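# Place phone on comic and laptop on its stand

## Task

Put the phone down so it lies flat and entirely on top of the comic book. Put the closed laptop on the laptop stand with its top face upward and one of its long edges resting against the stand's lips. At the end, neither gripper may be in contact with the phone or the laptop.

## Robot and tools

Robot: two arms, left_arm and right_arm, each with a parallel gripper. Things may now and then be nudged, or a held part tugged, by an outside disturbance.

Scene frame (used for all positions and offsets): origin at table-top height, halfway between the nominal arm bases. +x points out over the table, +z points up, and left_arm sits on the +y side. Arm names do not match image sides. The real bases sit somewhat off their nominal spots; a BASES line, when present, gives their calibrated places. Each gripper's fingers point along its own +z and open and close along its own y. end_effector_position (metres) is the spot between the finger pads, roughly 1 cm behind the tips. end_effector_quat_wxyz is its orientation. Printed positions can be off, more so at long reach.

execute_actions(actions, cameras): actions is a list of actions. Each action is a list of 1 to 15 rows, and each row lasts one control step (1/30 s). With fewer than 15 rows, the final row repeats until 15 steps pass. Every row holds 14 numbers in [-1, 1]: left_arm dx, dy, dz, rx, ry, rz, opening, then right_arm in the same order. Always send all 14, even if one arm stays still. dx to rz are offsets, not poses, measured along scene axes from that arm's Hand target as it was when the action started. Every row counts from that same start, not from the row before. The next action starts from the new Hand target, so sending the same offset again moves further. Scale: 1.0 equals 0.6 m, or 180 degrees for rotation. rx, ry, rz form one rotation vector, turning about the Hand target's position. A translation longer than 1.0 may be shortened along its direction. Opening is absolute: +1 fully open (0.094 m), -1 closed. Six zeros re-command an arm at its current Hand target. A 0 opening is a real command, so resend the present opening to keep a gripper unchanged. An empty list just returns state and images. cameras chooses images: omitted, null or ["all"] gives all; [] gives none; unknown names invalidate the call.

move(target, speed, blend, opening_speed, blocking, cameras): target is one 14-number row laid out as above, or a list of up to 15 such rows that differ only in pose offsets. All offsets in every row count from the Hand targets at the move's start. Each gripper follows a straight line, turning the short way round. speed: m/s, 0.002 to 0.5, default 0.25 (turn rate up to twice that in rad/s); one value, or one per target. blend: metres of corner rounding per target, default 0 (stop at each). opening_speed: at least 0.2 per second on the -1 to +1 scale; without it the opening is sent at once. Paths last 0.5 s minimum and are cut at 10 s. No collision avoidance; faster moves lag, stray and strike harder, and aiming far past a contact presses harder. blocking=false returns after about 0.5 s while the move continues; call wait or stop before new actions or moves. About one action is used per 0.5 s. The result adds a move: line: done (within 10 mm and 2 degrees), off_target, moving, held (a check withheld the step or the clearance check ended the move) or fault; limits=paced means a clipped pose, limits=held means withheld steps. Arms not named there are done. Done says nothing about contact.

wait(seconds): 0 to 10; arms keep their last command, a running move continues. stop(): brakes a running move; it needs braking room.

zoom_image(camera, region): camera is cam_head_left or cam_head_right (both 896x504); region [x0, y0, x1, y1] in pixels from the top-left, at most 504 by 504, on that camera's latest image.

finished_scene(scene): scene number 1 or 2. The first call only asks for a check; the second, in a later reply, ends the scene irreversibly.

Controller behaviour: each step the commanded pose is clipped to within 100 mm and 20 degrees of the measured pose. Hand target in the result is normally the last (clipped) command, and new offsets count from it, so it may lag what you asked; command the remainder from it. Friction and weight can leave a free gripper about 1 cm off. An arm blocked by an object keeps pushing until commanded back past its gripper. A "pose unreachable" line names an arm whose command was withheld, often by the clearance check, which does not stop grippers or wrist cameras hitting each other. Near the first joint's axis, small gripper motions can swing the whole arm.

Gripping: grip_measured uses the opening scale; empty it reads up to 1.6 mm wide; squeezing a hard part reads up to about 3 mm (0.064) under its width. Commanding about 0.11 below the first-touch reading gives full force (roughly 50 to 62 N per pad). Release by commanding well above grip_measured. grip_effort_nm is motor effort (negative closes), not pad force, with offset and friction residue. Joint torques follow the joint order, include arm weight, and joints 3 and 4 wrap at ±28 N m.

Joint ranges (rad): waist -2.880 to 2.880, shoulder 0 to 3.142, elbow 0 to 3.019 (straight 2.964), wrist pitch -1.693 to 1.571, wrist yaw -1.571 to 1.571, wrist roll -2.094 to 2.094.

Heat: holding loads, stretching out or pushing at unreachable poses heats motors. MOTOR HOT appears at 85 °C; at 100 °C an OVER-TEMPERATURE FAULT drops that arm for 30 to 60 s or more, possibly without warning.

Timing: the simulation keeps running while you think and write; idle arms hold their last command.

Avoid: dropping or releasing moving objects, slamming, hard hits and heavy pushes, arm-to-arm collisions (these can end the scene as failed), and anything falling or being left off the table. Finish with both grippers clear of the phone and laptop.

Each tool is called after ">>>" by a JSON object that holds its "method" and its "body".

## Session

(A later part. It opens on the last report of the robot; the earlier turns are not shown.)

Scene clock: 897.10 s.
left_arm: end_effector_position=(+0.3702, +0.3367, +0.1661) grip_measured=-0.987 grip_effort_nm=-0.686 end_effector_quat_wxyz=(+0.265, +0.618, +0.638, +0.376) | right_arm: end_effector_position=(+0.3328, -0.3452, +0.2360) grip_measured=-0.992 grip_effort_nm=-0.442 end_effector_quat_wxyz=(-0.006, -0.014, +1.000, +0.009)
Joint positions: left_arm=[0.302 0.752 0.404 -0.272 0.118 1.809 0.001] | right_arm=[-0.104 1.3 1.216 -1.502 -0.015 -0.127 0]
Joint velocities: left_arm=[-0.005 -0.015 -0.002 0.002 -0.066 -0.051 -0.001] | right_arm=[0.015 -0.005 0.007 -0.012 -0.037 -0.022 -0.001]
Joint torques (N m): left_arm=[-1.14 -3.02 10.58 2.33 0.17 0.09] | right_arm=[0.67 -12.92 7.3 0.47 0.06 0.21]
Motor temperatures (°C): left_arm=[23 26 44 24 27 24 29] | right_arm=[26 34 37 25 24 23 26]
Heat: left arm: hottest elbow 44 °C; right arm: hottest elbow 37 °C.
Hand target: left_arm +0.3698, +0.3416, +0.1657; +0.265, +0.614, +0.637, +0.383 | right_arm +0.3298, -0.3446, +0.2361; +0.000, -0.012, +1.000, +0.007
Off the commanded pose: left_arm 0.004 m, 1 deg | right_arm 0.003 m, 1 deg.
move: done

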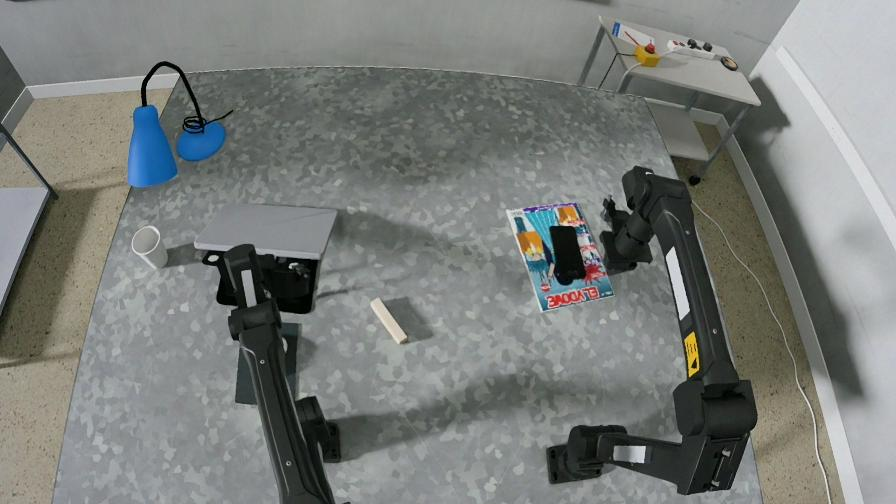

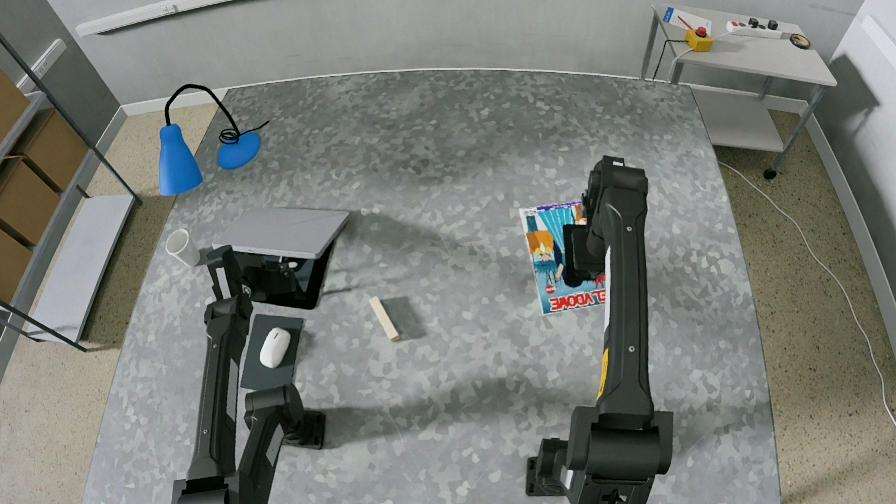

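>>> {"method": "zoom_image", "body": {"camera": "cam_head_left", "region": [220, 190, 290, 230]}}

>>> {"method": "zoom_image", "body": {"camera": "cam_head_left", "region": [280, 190, 350, 230]}}

>>> {"method": "zoom_image", "body": {"camera": "cam_head_right", "region": [290, 195, 360, 235]}}

>>> {"method": "zoom_image", "body": {"camera": "cam_head_left", "region": [190, 235, 330, 315]}}

>>> {"method": "zoom_image", "body": {"camera": "cam_head_right", "region": [200, 235, 350, 320]}}

Scaled by 7.200.

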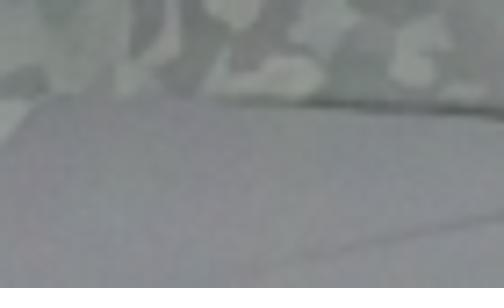

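Scaled by 7.200.

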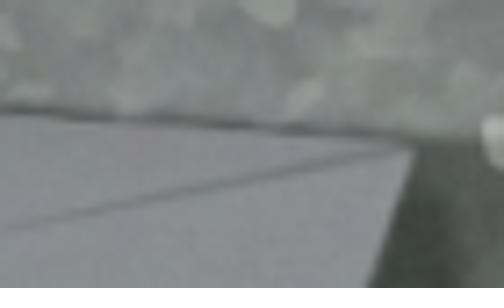

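Scaled by 7.200.

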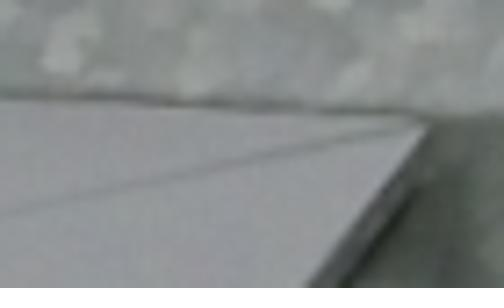

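Scaled by 3.600.

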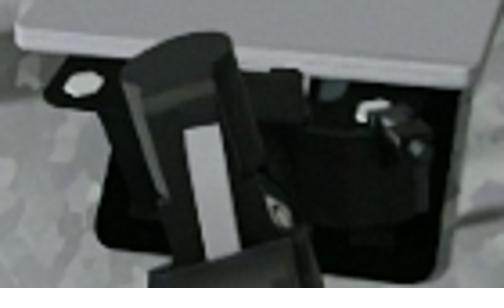

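Scaled by 3.360.

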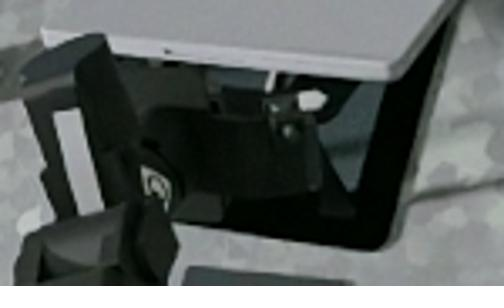

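>>> {"method": "move", "body": {"target": [[0.03,0.008,-0.008,0,0,0,-1,0,0,0,0,0,0,-1],[0.055,0.008,-0.01,0,0,0,-1,0,0,0,0,0,0,-1]], "speed": 0.04}}

>>> {"method": "zoom_image", "body": {"camera": "cam_head_right", "region": [200, 190, 360, 310]}}

>>> {"method": "zoom_image", "body": {"camera": "cam_head_left", "region": [190, 190, 350, 310]}}

Scene clock: 915.50 s.
left_arm: end_effector_position=(+0.3877, +0.3446, +0.1434) grip_measured=-0.987 grip_effort_nm=-0.686 end_effector_quat_wxyz=(+0.256, +0.619, +0.644, +0.370) | right_arm: end_effector_position=(+0.3328, -0.3452, +0.2360) grip_measured=-0.992 grip_effort_nm=-0.442 end_effector_quat_wxyz=(-0.006, -0.014, +1.000, +0.009)
Joint positions: left_arm=[0.301 0.883 0.404 -0.162 0.104 1.808 0.001] | right_arm=[-0.104 1.3 1.216 -1.502 -0.015 -0.127 0]
Joint velocities: left_arm=[-0.015 -0.015 0.002 -0.012 0.081 0.037 0] | right_arm=[-0.005 0.005 0.017 0.002 -0.037 -0.007 0]
Joint torques (N m): left_arm=[-2.61 -3.31 14.02 2.25 -0.1 -0.14] | right_arm=[0.67 -12.98 7.25 0.46 0.07 0.22]
Motor temperatures (°C): left_arm=[22 26 43 24 27 23 29] | right_arm=[26 34 37 25 24 23 26]
Heat: left arm: hottest elbow 43 °C; right arm: hottest elbow 37 °C.
Hand target: left_arm +0.4026, +0.3458, +0.1596; +0.265, +0.614, +0.637, +0.383 | right_arm +0.3298, -0.3446, +0.2361; +0.000, -0.012, +1.000, +0.007
Off the commanded pose: left_arm 0.022 m, 2 deg | right_arm 0.003 m, 1 deg.
move: off_target (left_arm)

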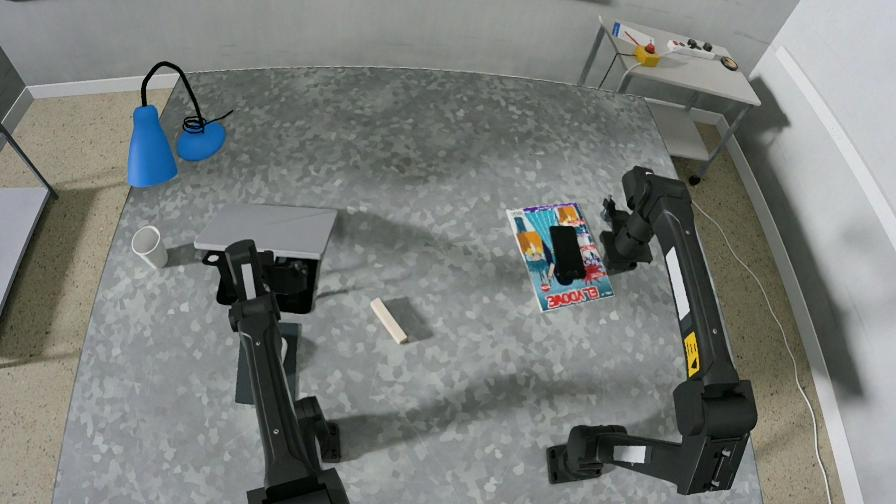

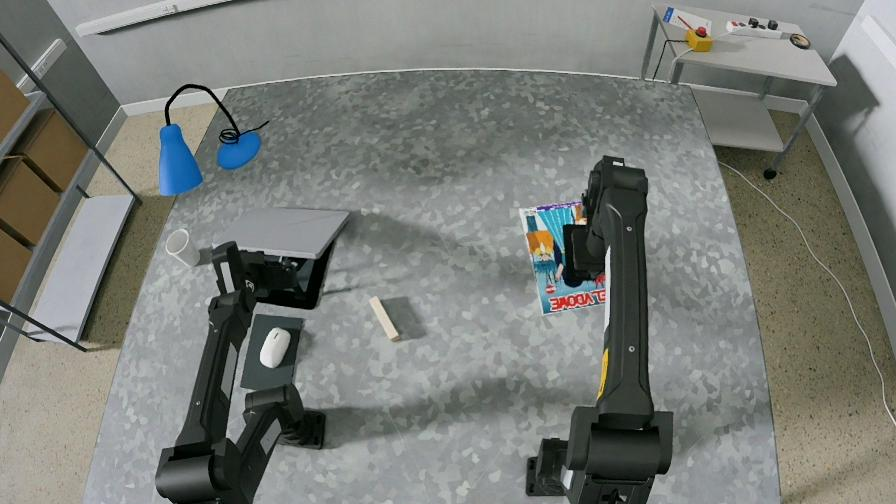

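Scaled by 3.150.

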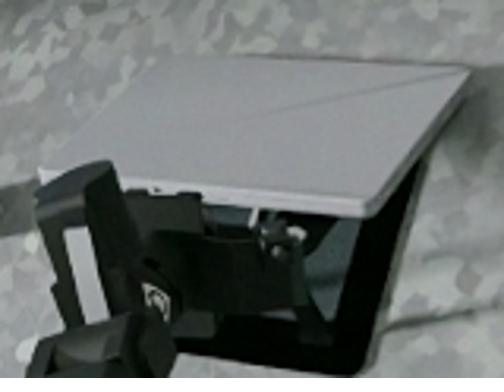

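Scaled by 3.150.

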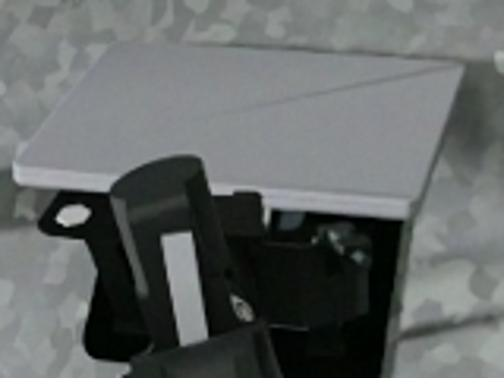

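>>> {"method": "move", "body": {"target": [[-0.04,0,0.035,0,0,0,-1,0,0,0,0,0,0,-1],[-0.005,0,0.03,0,0,0,-1,0,0,0,0,0,0,-1]], "speed": 0.06}}

>>> {"method": "zoom_image", "body": {"camera": "cam_head_right", "region": [200, 190, 360, 310]}}

Scene clock: 918.57 s.
left_arm: end_effector_position=(+0.3764, +0.3410, +0.1470) grip_measured=-0.987 grip_effort_nm=-0.681 end_effector_quat_wxyz=(+0.252, +0.622, +0.648, +0.360) | right_arm: end_effector_position=(+0.3328, -0.3452, +0.2360) grip_measured=-0.992 grip_effort_nm=-0.437 end_effector_quat_wxyz=(-0.006, -0.014, +1.000, +0.009)
Joint positions: left_arm=[0.303 0.831 0.405 -0.241 0.108 1.809 0.001] | right_arm=[-0.104 1.3 1.216 -1.502 -0.015 -0.127 0]
Joint velocities: left_arm=[-0.015 0.005 -0.002 -0.012 -0.037 -0.081 0] | right_arm=[-0.015 0.015 0.017 0.007 0.037 -0.007 0]
Joint torques (N m): left_arm=[-2.14 -3.14 16.64 2.25 -0.1 -0.1] | right_arm=[0.67 -12.86 7.28 0.47 0.07 0.21]
Motor temperatures (°C): left_arm=[22 26 43 24 27 23 29] | right_arm=[26 34 38 25 24 23 26]
Heat: left arm: hottest elbow 43 °C; right arm: hottest elbow 38 °C.
Hand target: left_arm +0.3999, +0.3459, +0.1776; +0.265, +0.614, +0.637, +0.383 | right_arm +0.3298, -0.3446, +0.2361; +0.000, -0.012, +1.000, +0.007
Off the commanded pose: left_arm 0.039 m, 3 deg | right_arm 0.003 m, 1 deg.
move: off_target (left_arm)

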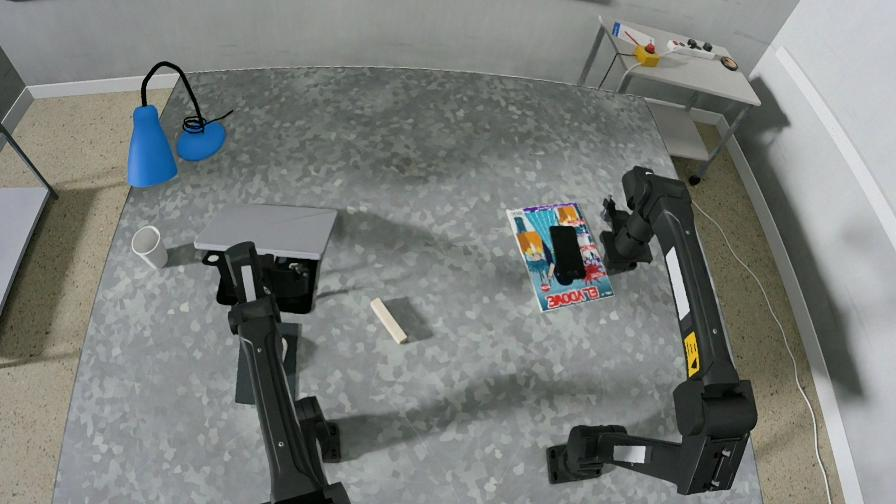

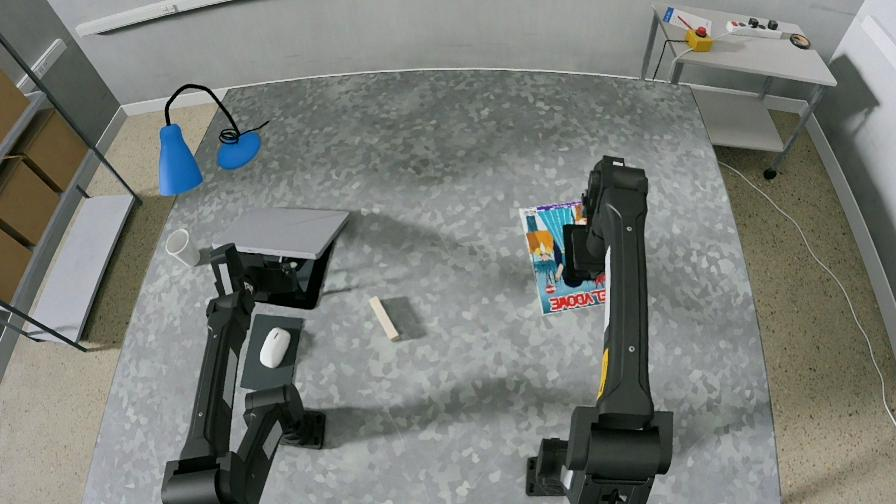

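Scaled by 3.150.

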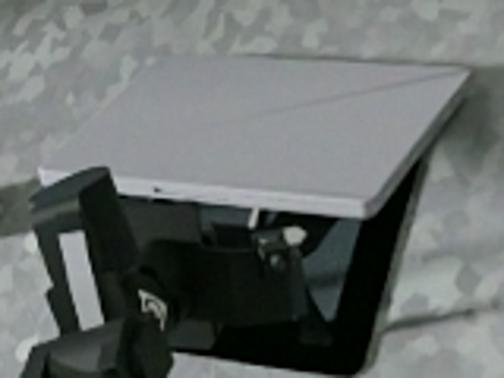

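>>> {"method": "move", "body": {"target": [[-0.117,-0.005,0.06,0,0,0,-1,0,0,0,0,0,0,-1],[-0.033,-0.005,-0.02,0,0,0,-1,0,0,0,0,0,0,-1]], "speed": [0.12, 0.06]}}

>>> {"method": "zoom_image", "body": {"camera": "cam_head_right", "region": [200, 190, 360, 310]}}

Scene clock: 923.90 s.
left_arm: end_effector_position=(+0.3735, +0.3459, +0.1616) grip_measured=-0.987 grip_effort_nm=-0.681 end_effector_quat_wxyz=(+0.259, +0.615, +0.641, +0.378) | right_arm: end_effector_position=(+0.3328, -0.3452, +0.2360) grip_measured=-0.992 grip_effort_nm=-0.437 end_effector_quat_wxyz=(-0.006, -0.014, +1.000, +0.009)
Joint positions: left_arm=[0.325 0.786 0.405 -0.243 0.12 1.822 0.001] | right_arm=[-0.104 1.3 1.216 -1.502 -0.015 -0.127 0]
Joint velocities: left_arm=[-0.015 0.005 -0.002 0.032 -0.066 0.007 0] | right_arm=[-0.024 0.005 -0.027 -0.012 0.007 0.022 0]
Joint torques (N m): left_arm=[-2.73 -2.49 11.74 2.39 -0.08 -0.15] | right_arm=[0.62 -12.86 7.3 0.47 0.07 0.21]
Motor temperatures (°C): left_arm=[22 26 42 24 27 23 29] | right_arm=[26 34 38 25 24 23 26]
Heat: left arm: hottest elbow 42 °C; right arm: hottest elbow 38 °C.
Hand target: left_arm +0.3800, +0.3431, +0.1656; +0.265, +0.614, +0.637, +0.383 | right_arm +0.3298, -0.3446, +0.2361; +0.000, -0.012, +1.000, +0.007
Off the commanded pose: left_arm 0.008 m, 1 deg | right_arm 0.003 m, 1 deg.
move: done

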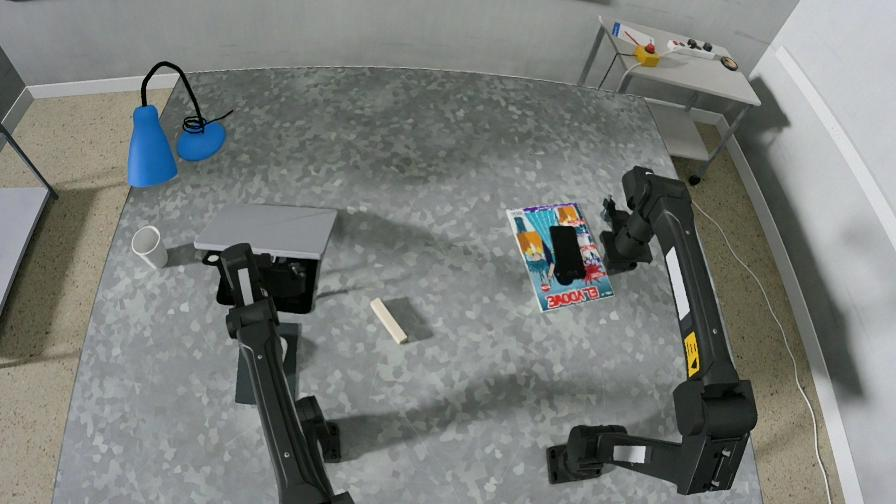

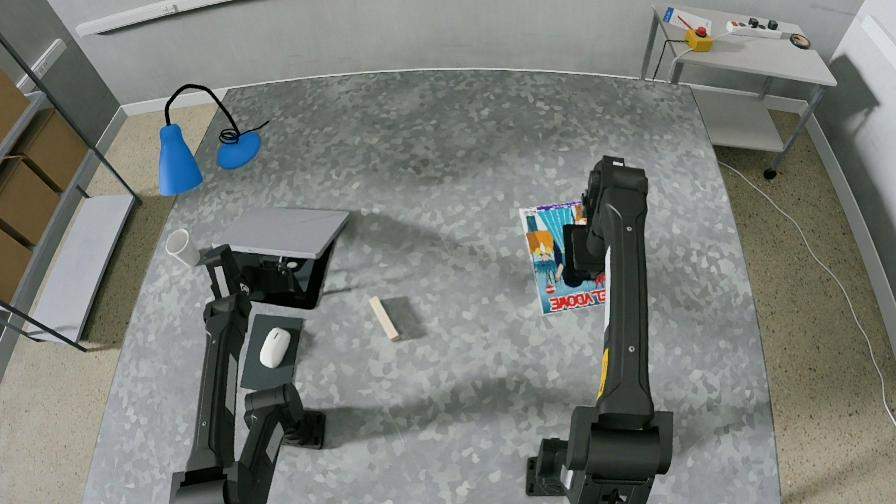

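Scaled by 3.150.

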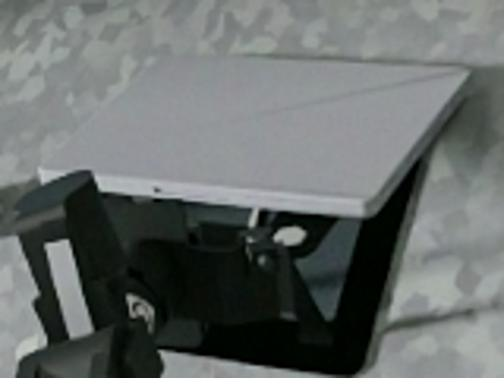

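>>> {"method": "move", "body": {"target": [[-0.06,0,0.08,0,0,0,-1,0,0,0,0,0,0,-1],[0.015,0,0.022,0,0,0,-1,0,0,0,0,0,0,-1]], "speed": [0.12, 0.06]}}

>>> {"method": "zoom_image", "body": {"camera": "cam_head_right", "region": [200, 190, 360, 310]}}

>>> {"method": "zoom_image", "body": {"camera": "cam_head_left", "region": [190, 190, 350, 310]}}

Scene clock: 934.47 s.
left_arm: end_effector_position=(+0.3700, +0.3416, +0.1534) grip_measured=-0.987 grip_effort_nm=-0.681 end_effector_quat_wxyz=(+0.251, +0.620, +0.648, +0.363) | right_arm: end_effector_position=(+0.3328, -0.3452, +0.2360) grip_measured=-0.992 grip_effort_nm=-0.437 end_effector_quat_wxyz=(-0.006, -0.014, +1.000, +0.009)
Joint positions: left_arm=[0.311 0.791 0.405 -0.275 0.109 1.814 0.001] | right_arm=[-0.104 1.3 1.216 -1.502 -0.015 -0.127 0]
Joint velocities: left_arm=[0.005 0.005 -0.002 0.007 0.066 -0.022 0] | right_arm=[-0.015 -0.005 -0.012 -0.002 -0.037 0.051 0]
Joint torques (N m): left_arm=[-3.14 -2.55 15.42 2.29 -0.05 -0.07] | right_arm=[0.62 -12.92 7.3 0.44 0.06 0.21]
Motor temperatures (°C): left_arm=[22 26 41 24 27 23 29] | right_arm=[26 35 38 25 24 23 26]
Heat: left arm: hottest elbow 41 °C; right arm: hottest elbow 38 °C.
Hand target: left_arm +0.3891, +0.3430, +0.1788; +0.265, +0.614, +0.637, +0.383 | right_arm +0.3298, -0.3446, +0.2361; +0.000, -0.012, +1.000, +0.007
Off the commanded pose: left_arm 0.032 m, 3 deg | right_arm 0.003 m, 1 deg.
move: off_target (left_arm)

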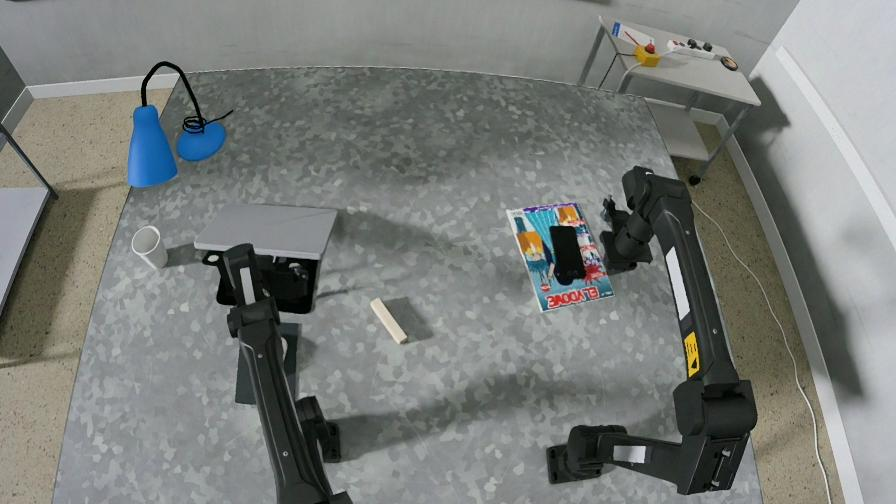

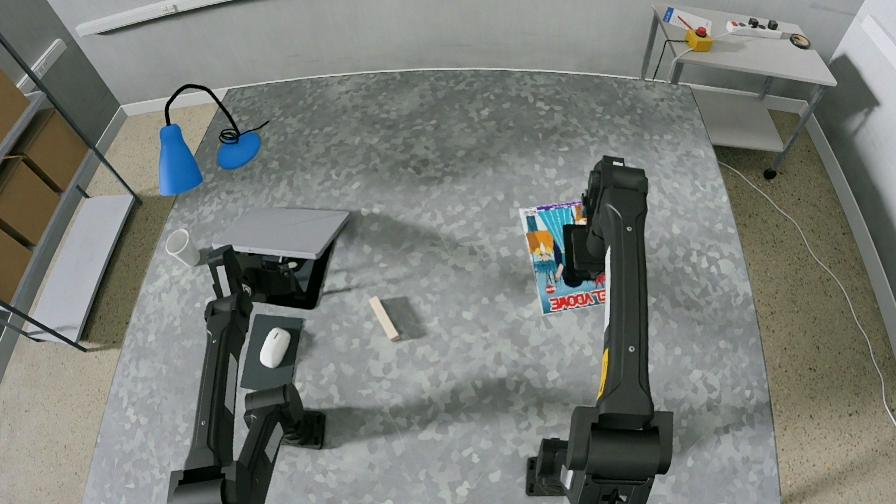

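Scaled by 3.150.

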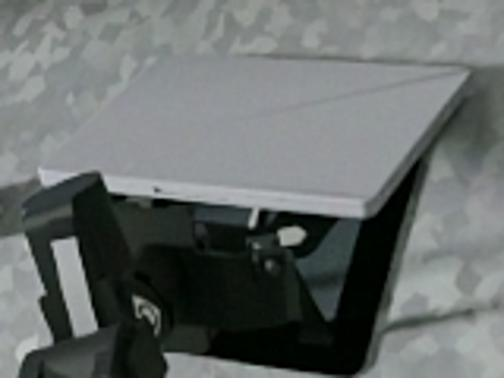

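Scaled by 3.150.

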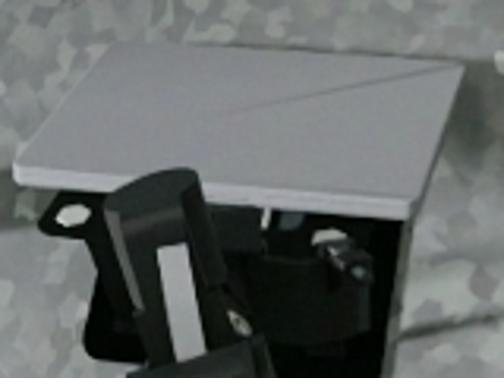

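>>> {"method": "move", "body": {"target": [[0.04,0,0.01,0,0,0,-1,0,0,0,0,0,0,-1]], "speed": 0.05}}

>>> {"method": "zoom_image", "body": {"camera": "cam_head_right", "region": [200, 190, 360, 310]}}

>>> {"method": "zoom_image", "body": {"camera": "cam_head_left", "region": [190, 190, 350, 310]}}

Scene clock: 937.83 s.
left_arm: end_effector_position=(+0.3830, +0.3387, +0.1454) grip_measured=-0.987 grip_effort_nm=-0.681 end_effector_quat_wxyz=(+0.245, +0.624, +0.653, +0.352) | right_arm: end_effector_position=(+0.3328, -0.3452, +0.2360) grip_measured=-0.992 grip_effort_nm=-0.442 end_effector_quat_wxyz=(-0.006, -0.014, +1.000, +0.009)
Joint positions: left_arm=[0.28 0.862 0.426 -0.251 0.084 1.795 0.001] | right_arm=[-0.104 1.3 1.216 -1.502 -0.015 -0.127 0]
Joint velocities: left_arm=[-0.005 0.005 0.017 0.017 0.007 -0.022 0] | right_arm=[0.005 -0.015 0.007 -0.012 -0.066 -0.022 0]
Joint torques (N m): left_arm=[-2.9 -3.14 17.84 2.29 -0.08 -0.12] | right_arm=[0.62 -12.92 7.28 0.46 0.07 0.21]
Motor temperatures (°C): left_arm=[22 26 42 24 27 23 29] | right_arm=[26 35 38 25 24 23 26]
Heat: left arm: hottest elbow 42 °C; right arm: hottest elbow 38 °C.
Hand target: left_arm +0.4132, +0.3427, +0.1848; +0.265, +0.614, +0.637, +0.383 | right_arm +0.3298, -0.3446, +0.2361; +0.000, -0.012, +1.000, +0.007
Off the commanded pose: left_arm 0.050 m, 5 deg | right_arm 0.003 m, 1 deg.
move: off_target (left_arm)

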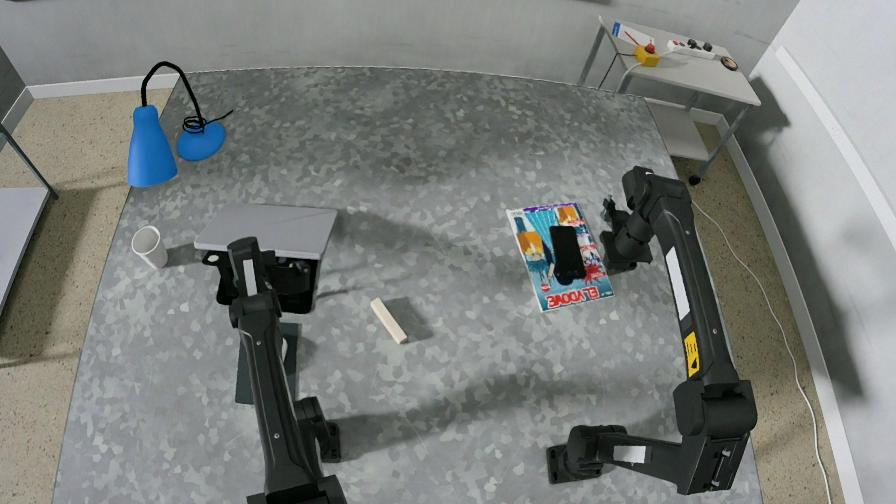

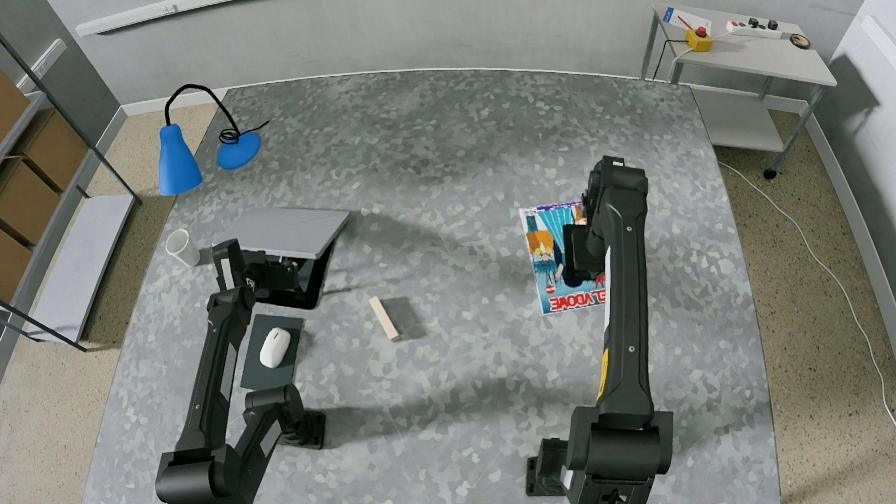

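Scaled by 3.150.

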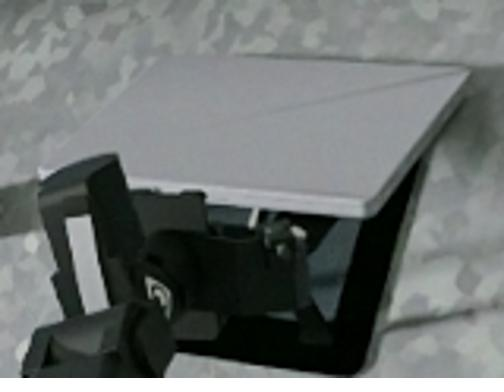

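Scaled by 3.150.

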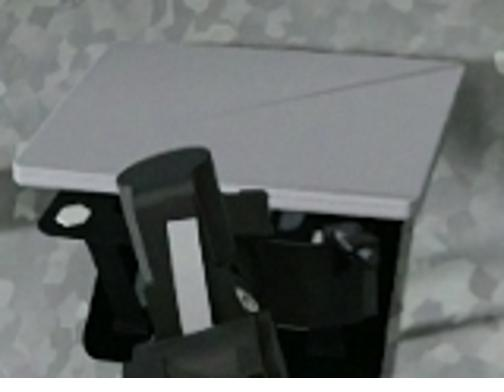

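>>> {"method": "move", "body": {"target": [[0.005,0,0.025,0,0,0,-1,0,0,0,0,0,0,-1]], "speed": 0.05}}

>>> {"method": "zoom_image", "body": {"camera": "cam_head_right", "region": [200, 190, 360, 310]}}

>>> {"method": "zoom_image", "body": {"camera": "cam_head_left", "region": [190, 190, 350, 310]}}

Scene clock: 941.07 s.
left_arm: end_effector_position=(+0.3934, +0.3411, +0.1647) grip_measured=-0.987 grip_effort_nm=-0.681 end_effector_quat_wxyz=(+0.251, +0.620, +0.648, +0.364) | right_arm: end_effector_position=(+0.3328, -0.3452, +0.2360) grip_measured=-0.992 grip_effort_nm=-0.442 end_effector_quat_wxyz=(-0.006, -0.014, +1.000, +0.009)
Joint positions: left_arm=[0.276 0.863 0.465 -0.259 0.08 1.793 0.001] | right_arm=[-0.104 1.3 1.216 -1.502 -0.015 -0.127 0]
Joint velocities: left_arm=[0.015 -0.005 -0.012 0.002 -0.037 -0.066 0] | right_arm=[-0.005 -0.005 -0.012 0.002 -0.066 -0.022 0]
Joint torques (N m): left_arm=[-3.25 -4.37 17.83 1.29 -0.11 -0.1] | right_arm=[0.67 -12.92 7.27 0.47 0.06 0.21]
Motor temperatures (°C): left_arm=[22 26 42 24 27 23 29] | right_arm=[26 35 38 25 24 23 26]
Heat: left arm: hottest elbow 42 °C; right arm: hottest elbow 38 °C.
Hand target: left_arm +0.4164, +0.3426, +0.1998; +0.265, +0.614, +0.637, +0.383 | right_arm +0.3298, -0.3446, +0.2361; +0.000, -0.012, +1.000, +0.007
Off the commanded pose: left_arm 0.042 m, 3 deg | right_arm 0.003 m, 1 deg.
move: off_target (left_arm)

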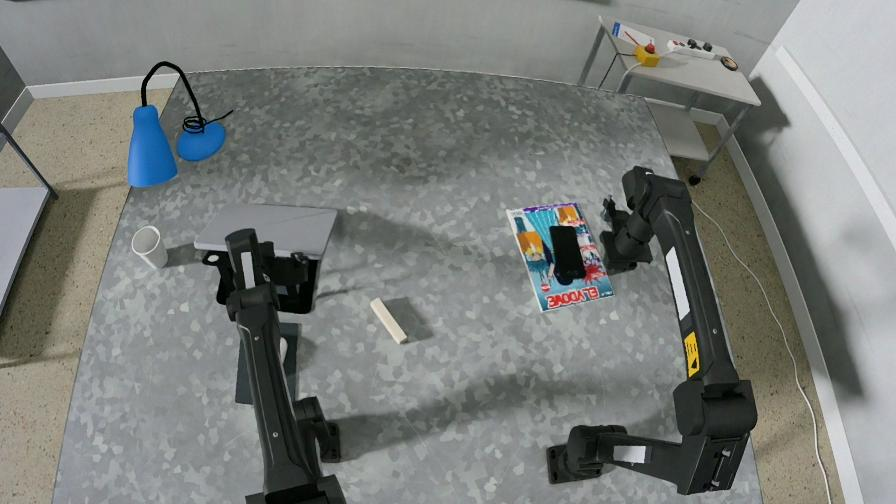

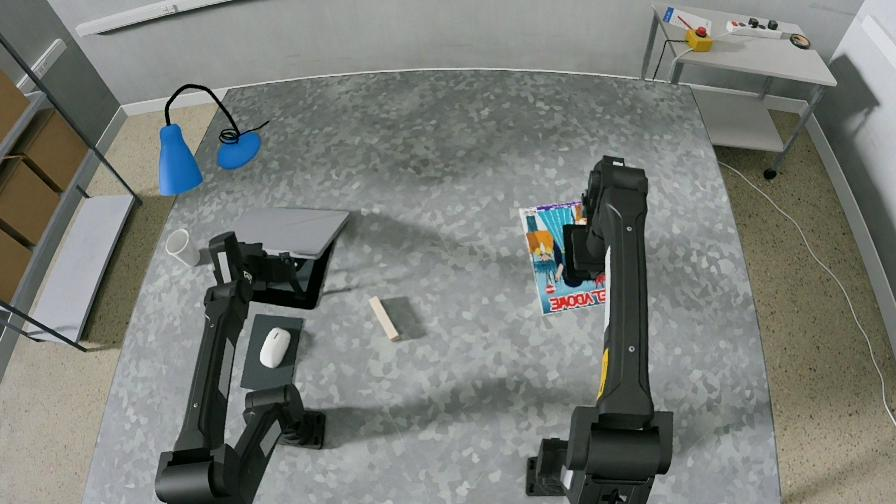

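Scaled by 3.150.

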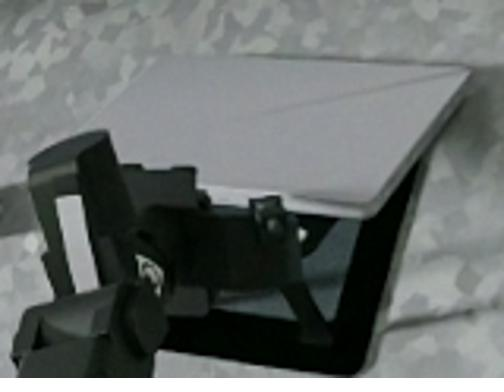

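Scaled by 3.150.

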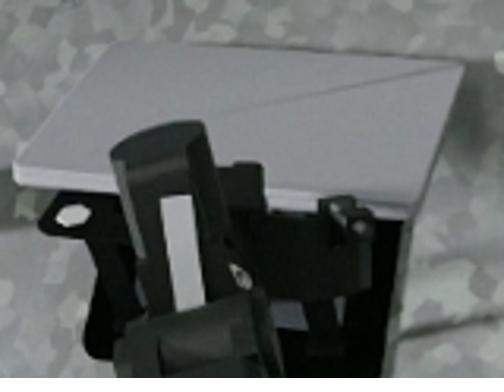

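>>> {"method": "move", "body": {"target": [[0.04,0,-0.02,0,0,0,-1,0,0,0,0,0,0,-1]], "speed": 0.04}}

>>> {"method": "zoom_image", "body": {"camera": "cam_head_right", "region": [200, 190, 360, 310]}}

>>> {"method": "zoom_image", "body": {"camera": "cam_head_left", "region": [190, 190, 350, 310]}}

Scene clock: 947.80 s.
left_arm: end_effector_position=(+0.4092, +0.3392, +0.1493) grip_measured=-0.987 grip_effort_nm=-0.681 end_effector_quat_wxyz=(+0.244, +0.625, +0.652, +0.353) | right_arm: end_effector_position=(+0.3328, -0.3452, +0.2360) grip_measured=-0.992 grip_effort_nm=-0.437 end_effector_quat_wxyz=(-0.006, -0.014, +1.000, +0.009)
Joint positions: left_arm=[0.25 0.955 0.481 -0.211 0.059 1.778 0.001] | right_arm=[-0.104 1.3 1.216 -1.502 -0.015 -0.127 0]
Joint velocities: left_arm=[-0.024 0.005 -0.017 0.007 -0.007 -0.022 0.001] | right_arm=[-0.005 0.005 0.002 -0.012 0.037 -0.037 0]
Joint torques (N m): left_arm=[-2.78 -5.13 17.37 2.44 -0.11 -0.12] | right_arm=[0.73 -12.86 7.27 0.47 0.06 0.21]
Motor temperatures (°C): left_arm=[22 26 44 24 27 23 29] | right_arm=[26 35 38 25 24 23 26]
Heat: left arm: hottest elbow 44 °C; right arm: hottest elbow 38 °C.
Hand target: left_arm +0.4401, +0.3422, +0.1876; +0.265, +0.614, +0.637, +0.383 | right_arm +0.3298, -0.3446, +0.2361; +0.000, -0.012, +1.000, +0.007
Off the commanded pose: left_arm 0.050 m, 5 deg | right_arm 0.003 m, 1 deg.
move: off_target (left_arm)

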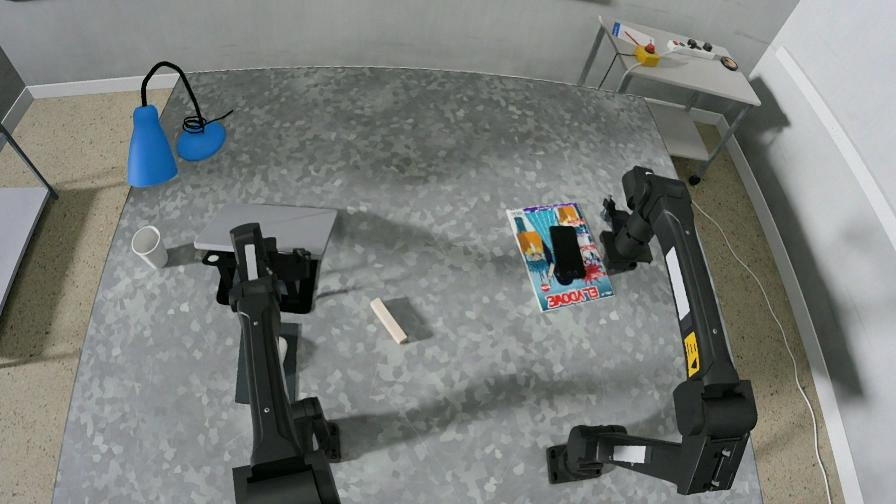

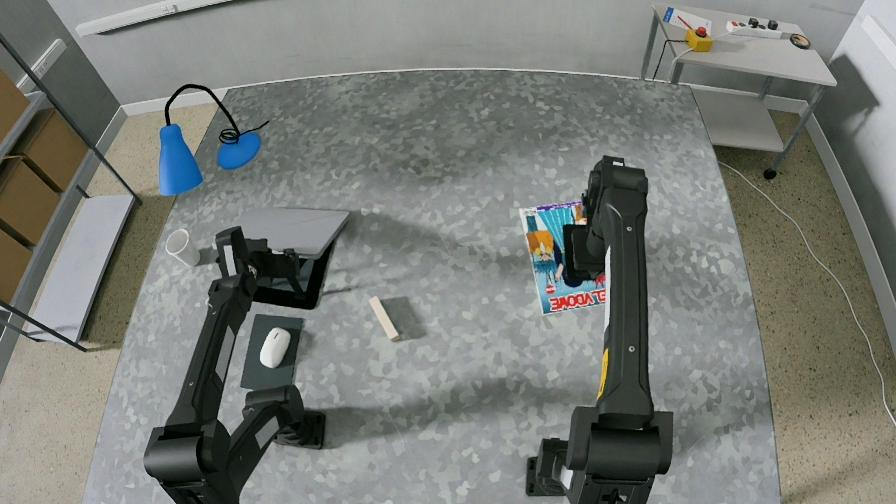

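Scaled by 3.150.

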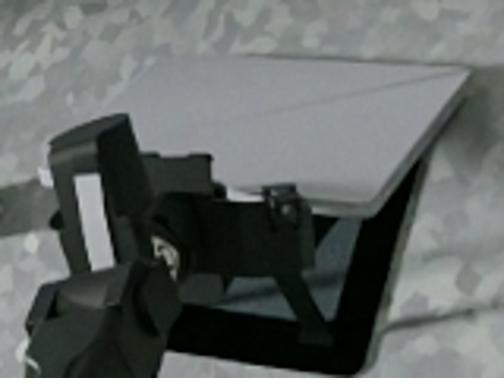

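Scaled by 3.150.

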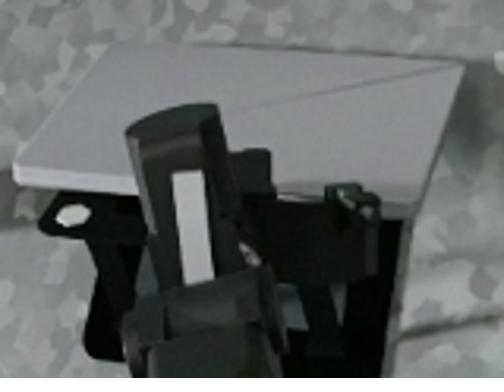

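>>> {"method": "zoom_image", "body": {"camera": "cam_head_right", "region": [260, 230, 330, 280]}}

>>> {"method": "zoom_image", "body": {"camera": "cam_head_left", "region": [260, 230, 330, 280]}}

Scaled by 7.200.

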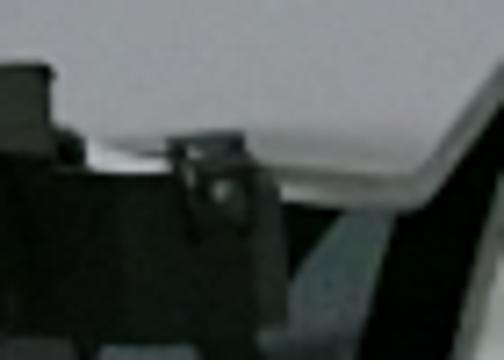

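Scaled by 7.200.

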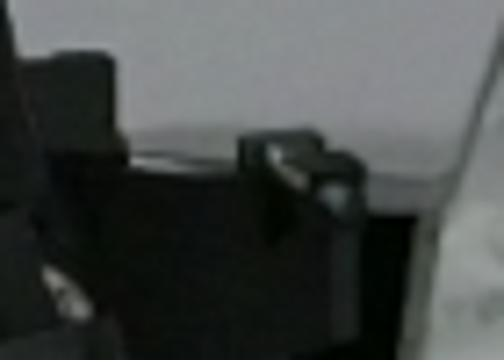

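>>> {"method": "move", "body": {"target": [[0.03,0,0,0,0,0,-1,0,0,0,0,0,0,-1]], "speed": 0.04}}

>>> {"method": "zoom_image", "body": {"camera": "cam_head_right", "region": [200, 190, 360, 310]}}

>>> {"method": "zoom_image", "body": {"camera": "cam_head_left", "region": [190, 190, 350, 310]}}

Scene clock: 977.67 s.
left_arm: end_effector_position=(+0.4267, +0.3396, +0.1502) grip_measured=-0.987 grip_effort_nm=-0.681 end_effector_quat_wxyz=(+0.244, +0.625, +0.652, +0.354) | right_arm: end_effector_position=(+0.3328, -0.3452, +0.2360) grip_measured=-0.992 grip_effort_nm=-0.442 end_effector_quat_wxyz=(-0.006, -0.014, +1.000, +0.009)
Joint positions: left_arm=[0.233 1.015 0.516 -0.185 0.045 1.769 0.001] | right_arm=[-0.104 1.3 1.216 -1.502 -0.015 -0.127 0]
Joint velocities: left_arm=[-0.015 -0.005 0.007 0.002 0.022 -0.007 -0.001] | right_arm=[-0.005 -0.015 0.012 0.007 -0.022 -0.051 0]
Joint torques (N m): left_arm=[-2.61 -5.83 17.26 2.18 -0.1 -0.12] | right_arm=[0.67 -12.92 7.27 0.44 0.06 0.21]
Motor temperatures (°C): left_arm=[22 26 49 24 27 23 29] | right_arm=[26 35 38 25 24 23 26]
Heat: left arm: hottest elbow 49 °C; right arm: hottest elbow 38 °C.
Hand target: left_arm +0.4581, +0.3420, +0.1876; +0.266, +0.614, +0.637, +0.383 | right_arm +0.3298, -0.3446, +0.2361; +0.000, -0.012, +1.000, +0.007
Off the commanded pose: left_arm 0.049 m, 5 deg | right_arm 0.003 m, 1 deg.
move: off_target (left_arm)

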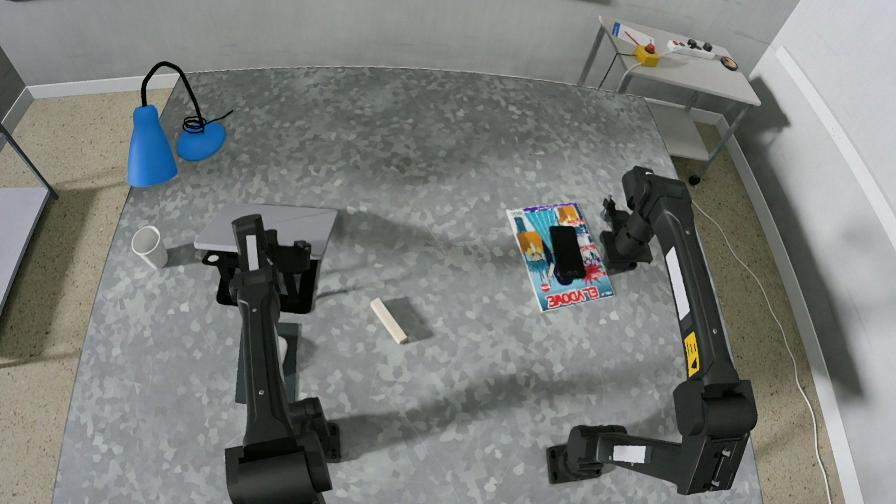

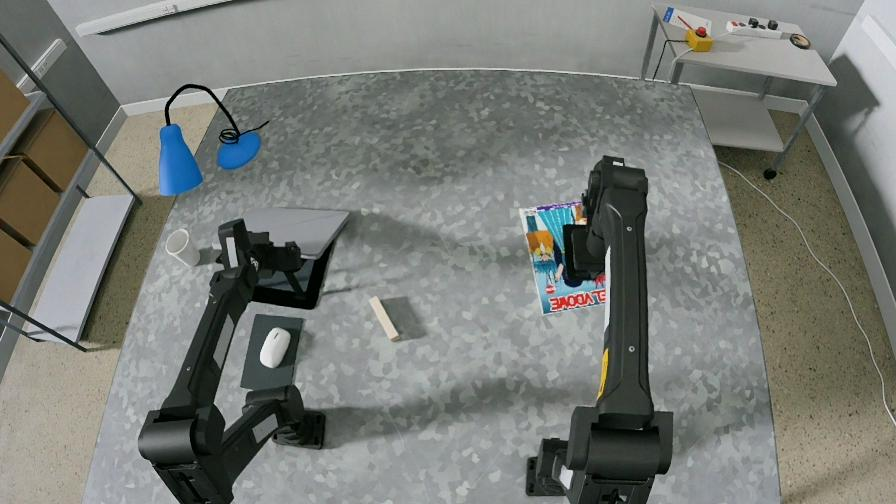

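Scaled by 3.150.

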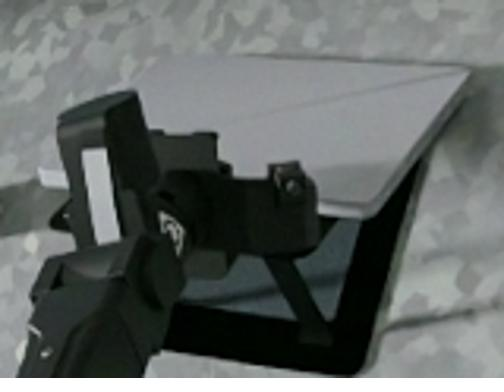

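Scaled by 3.150.

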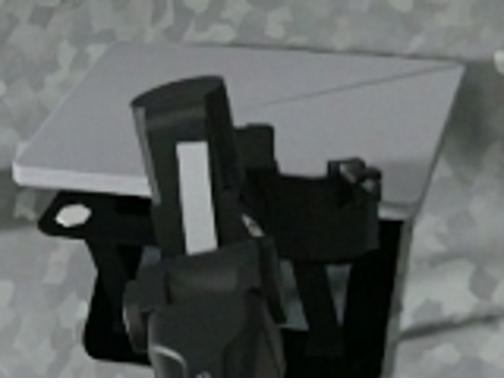

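>>> {"method": "move", "body": {"target": [[-0.197,0.005,0.09,0,0,0,-1,0,0,0,0,0,0,-1],[-0.13,0.005,-0.02,0,0,0,-1,0,0,0,0,0,0,-1]], "speed": [0.15, 0.06]}}

>>> {"method": "zoom_image", "body": {"camera": "cam_head_right", "region": [200, 190, 360, 310]}}

Scene clock: 989.10 s.
left_arm: end_effector_position=(+0.3775, +0.3504, +0.1802) grip_measured=-0.987 grip_effort_nm=-0.681 end_effector_quat_wxyz=(+0.262, +0.613, +0.639, +0.384) | right_arm: end_effector_position=(+0.3328, -0.3452, +0.2360) grip_measured=-0.992 grip_effort_nm=-0.447 end_effector_quat_wxyz=(-0.006, -0.014, +1.000, +0.009)
Joint positions: left_arm=[0.337 0.775 0.445 -0.28 0.13 1.829 0.001] | right_arm=[-0.104 1.3 1.216 -1.502 -0.015 -0.127 0]
Joint velocities: left_arm=[0.015 -0.015 -0.007 0.007 -0.066 0.022 0] | right_arm=[0.015 -0.015 0.007 0.007 -0.051 0.007 0]
Joint torques (N m): left_arm=[-2.26 -3.02 10.5 2.33 -0.09 -0.15] | right_arm=[0.67 -12.92 7.3 0.44 0.06 0.21]
Motor temperatures (°C): left_arm=[22 26 48 24 27 23 29] | right_arm=[26 35 38 25 24 23 26]
Heat: left arm: hottest elbow 48 °C; right arm: hottest elbow 38 °C.
Hand target: left_arm +0.3802, +0.3461, +0.1759; +0.265, +0.614, +0.637, +0.383 | right_arm +0.3298, -0.3446, +0.2361; +0.000, -0.012, +1.000, +0.007
Off the commanded pose: left_arm 0.008 m, 1 deg | right_arm 0.003 m, 1 deg.
move: done

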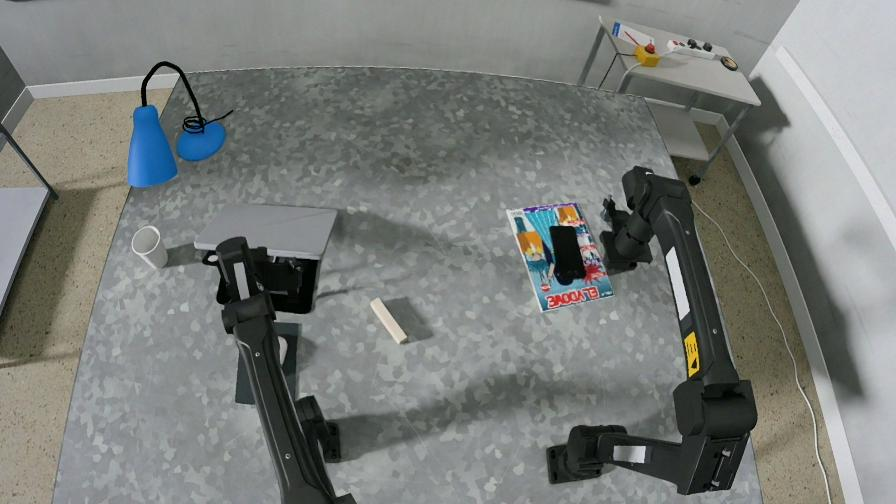

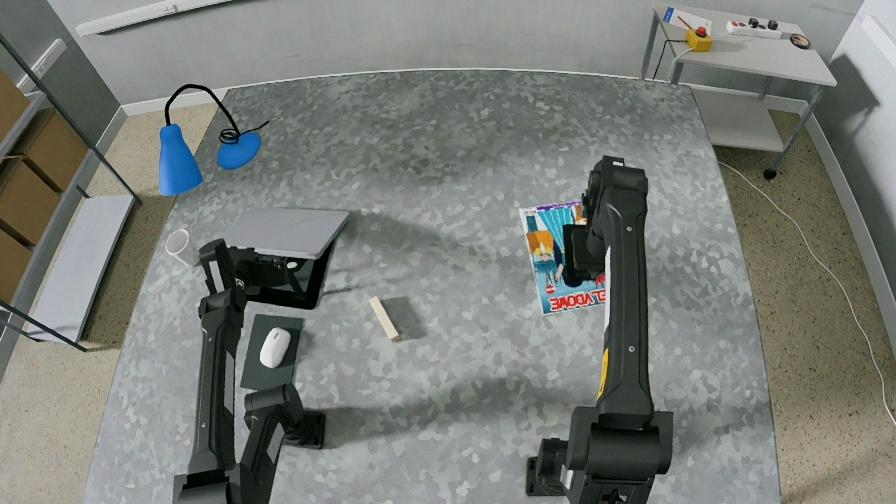

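Scaled by 3.150.

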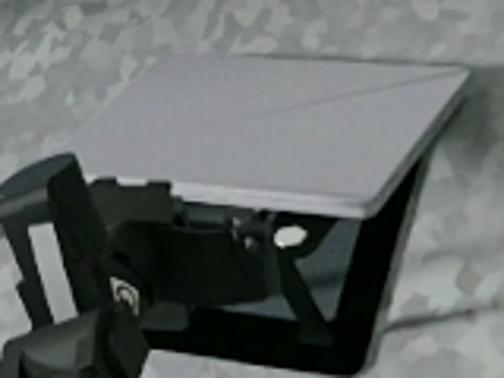

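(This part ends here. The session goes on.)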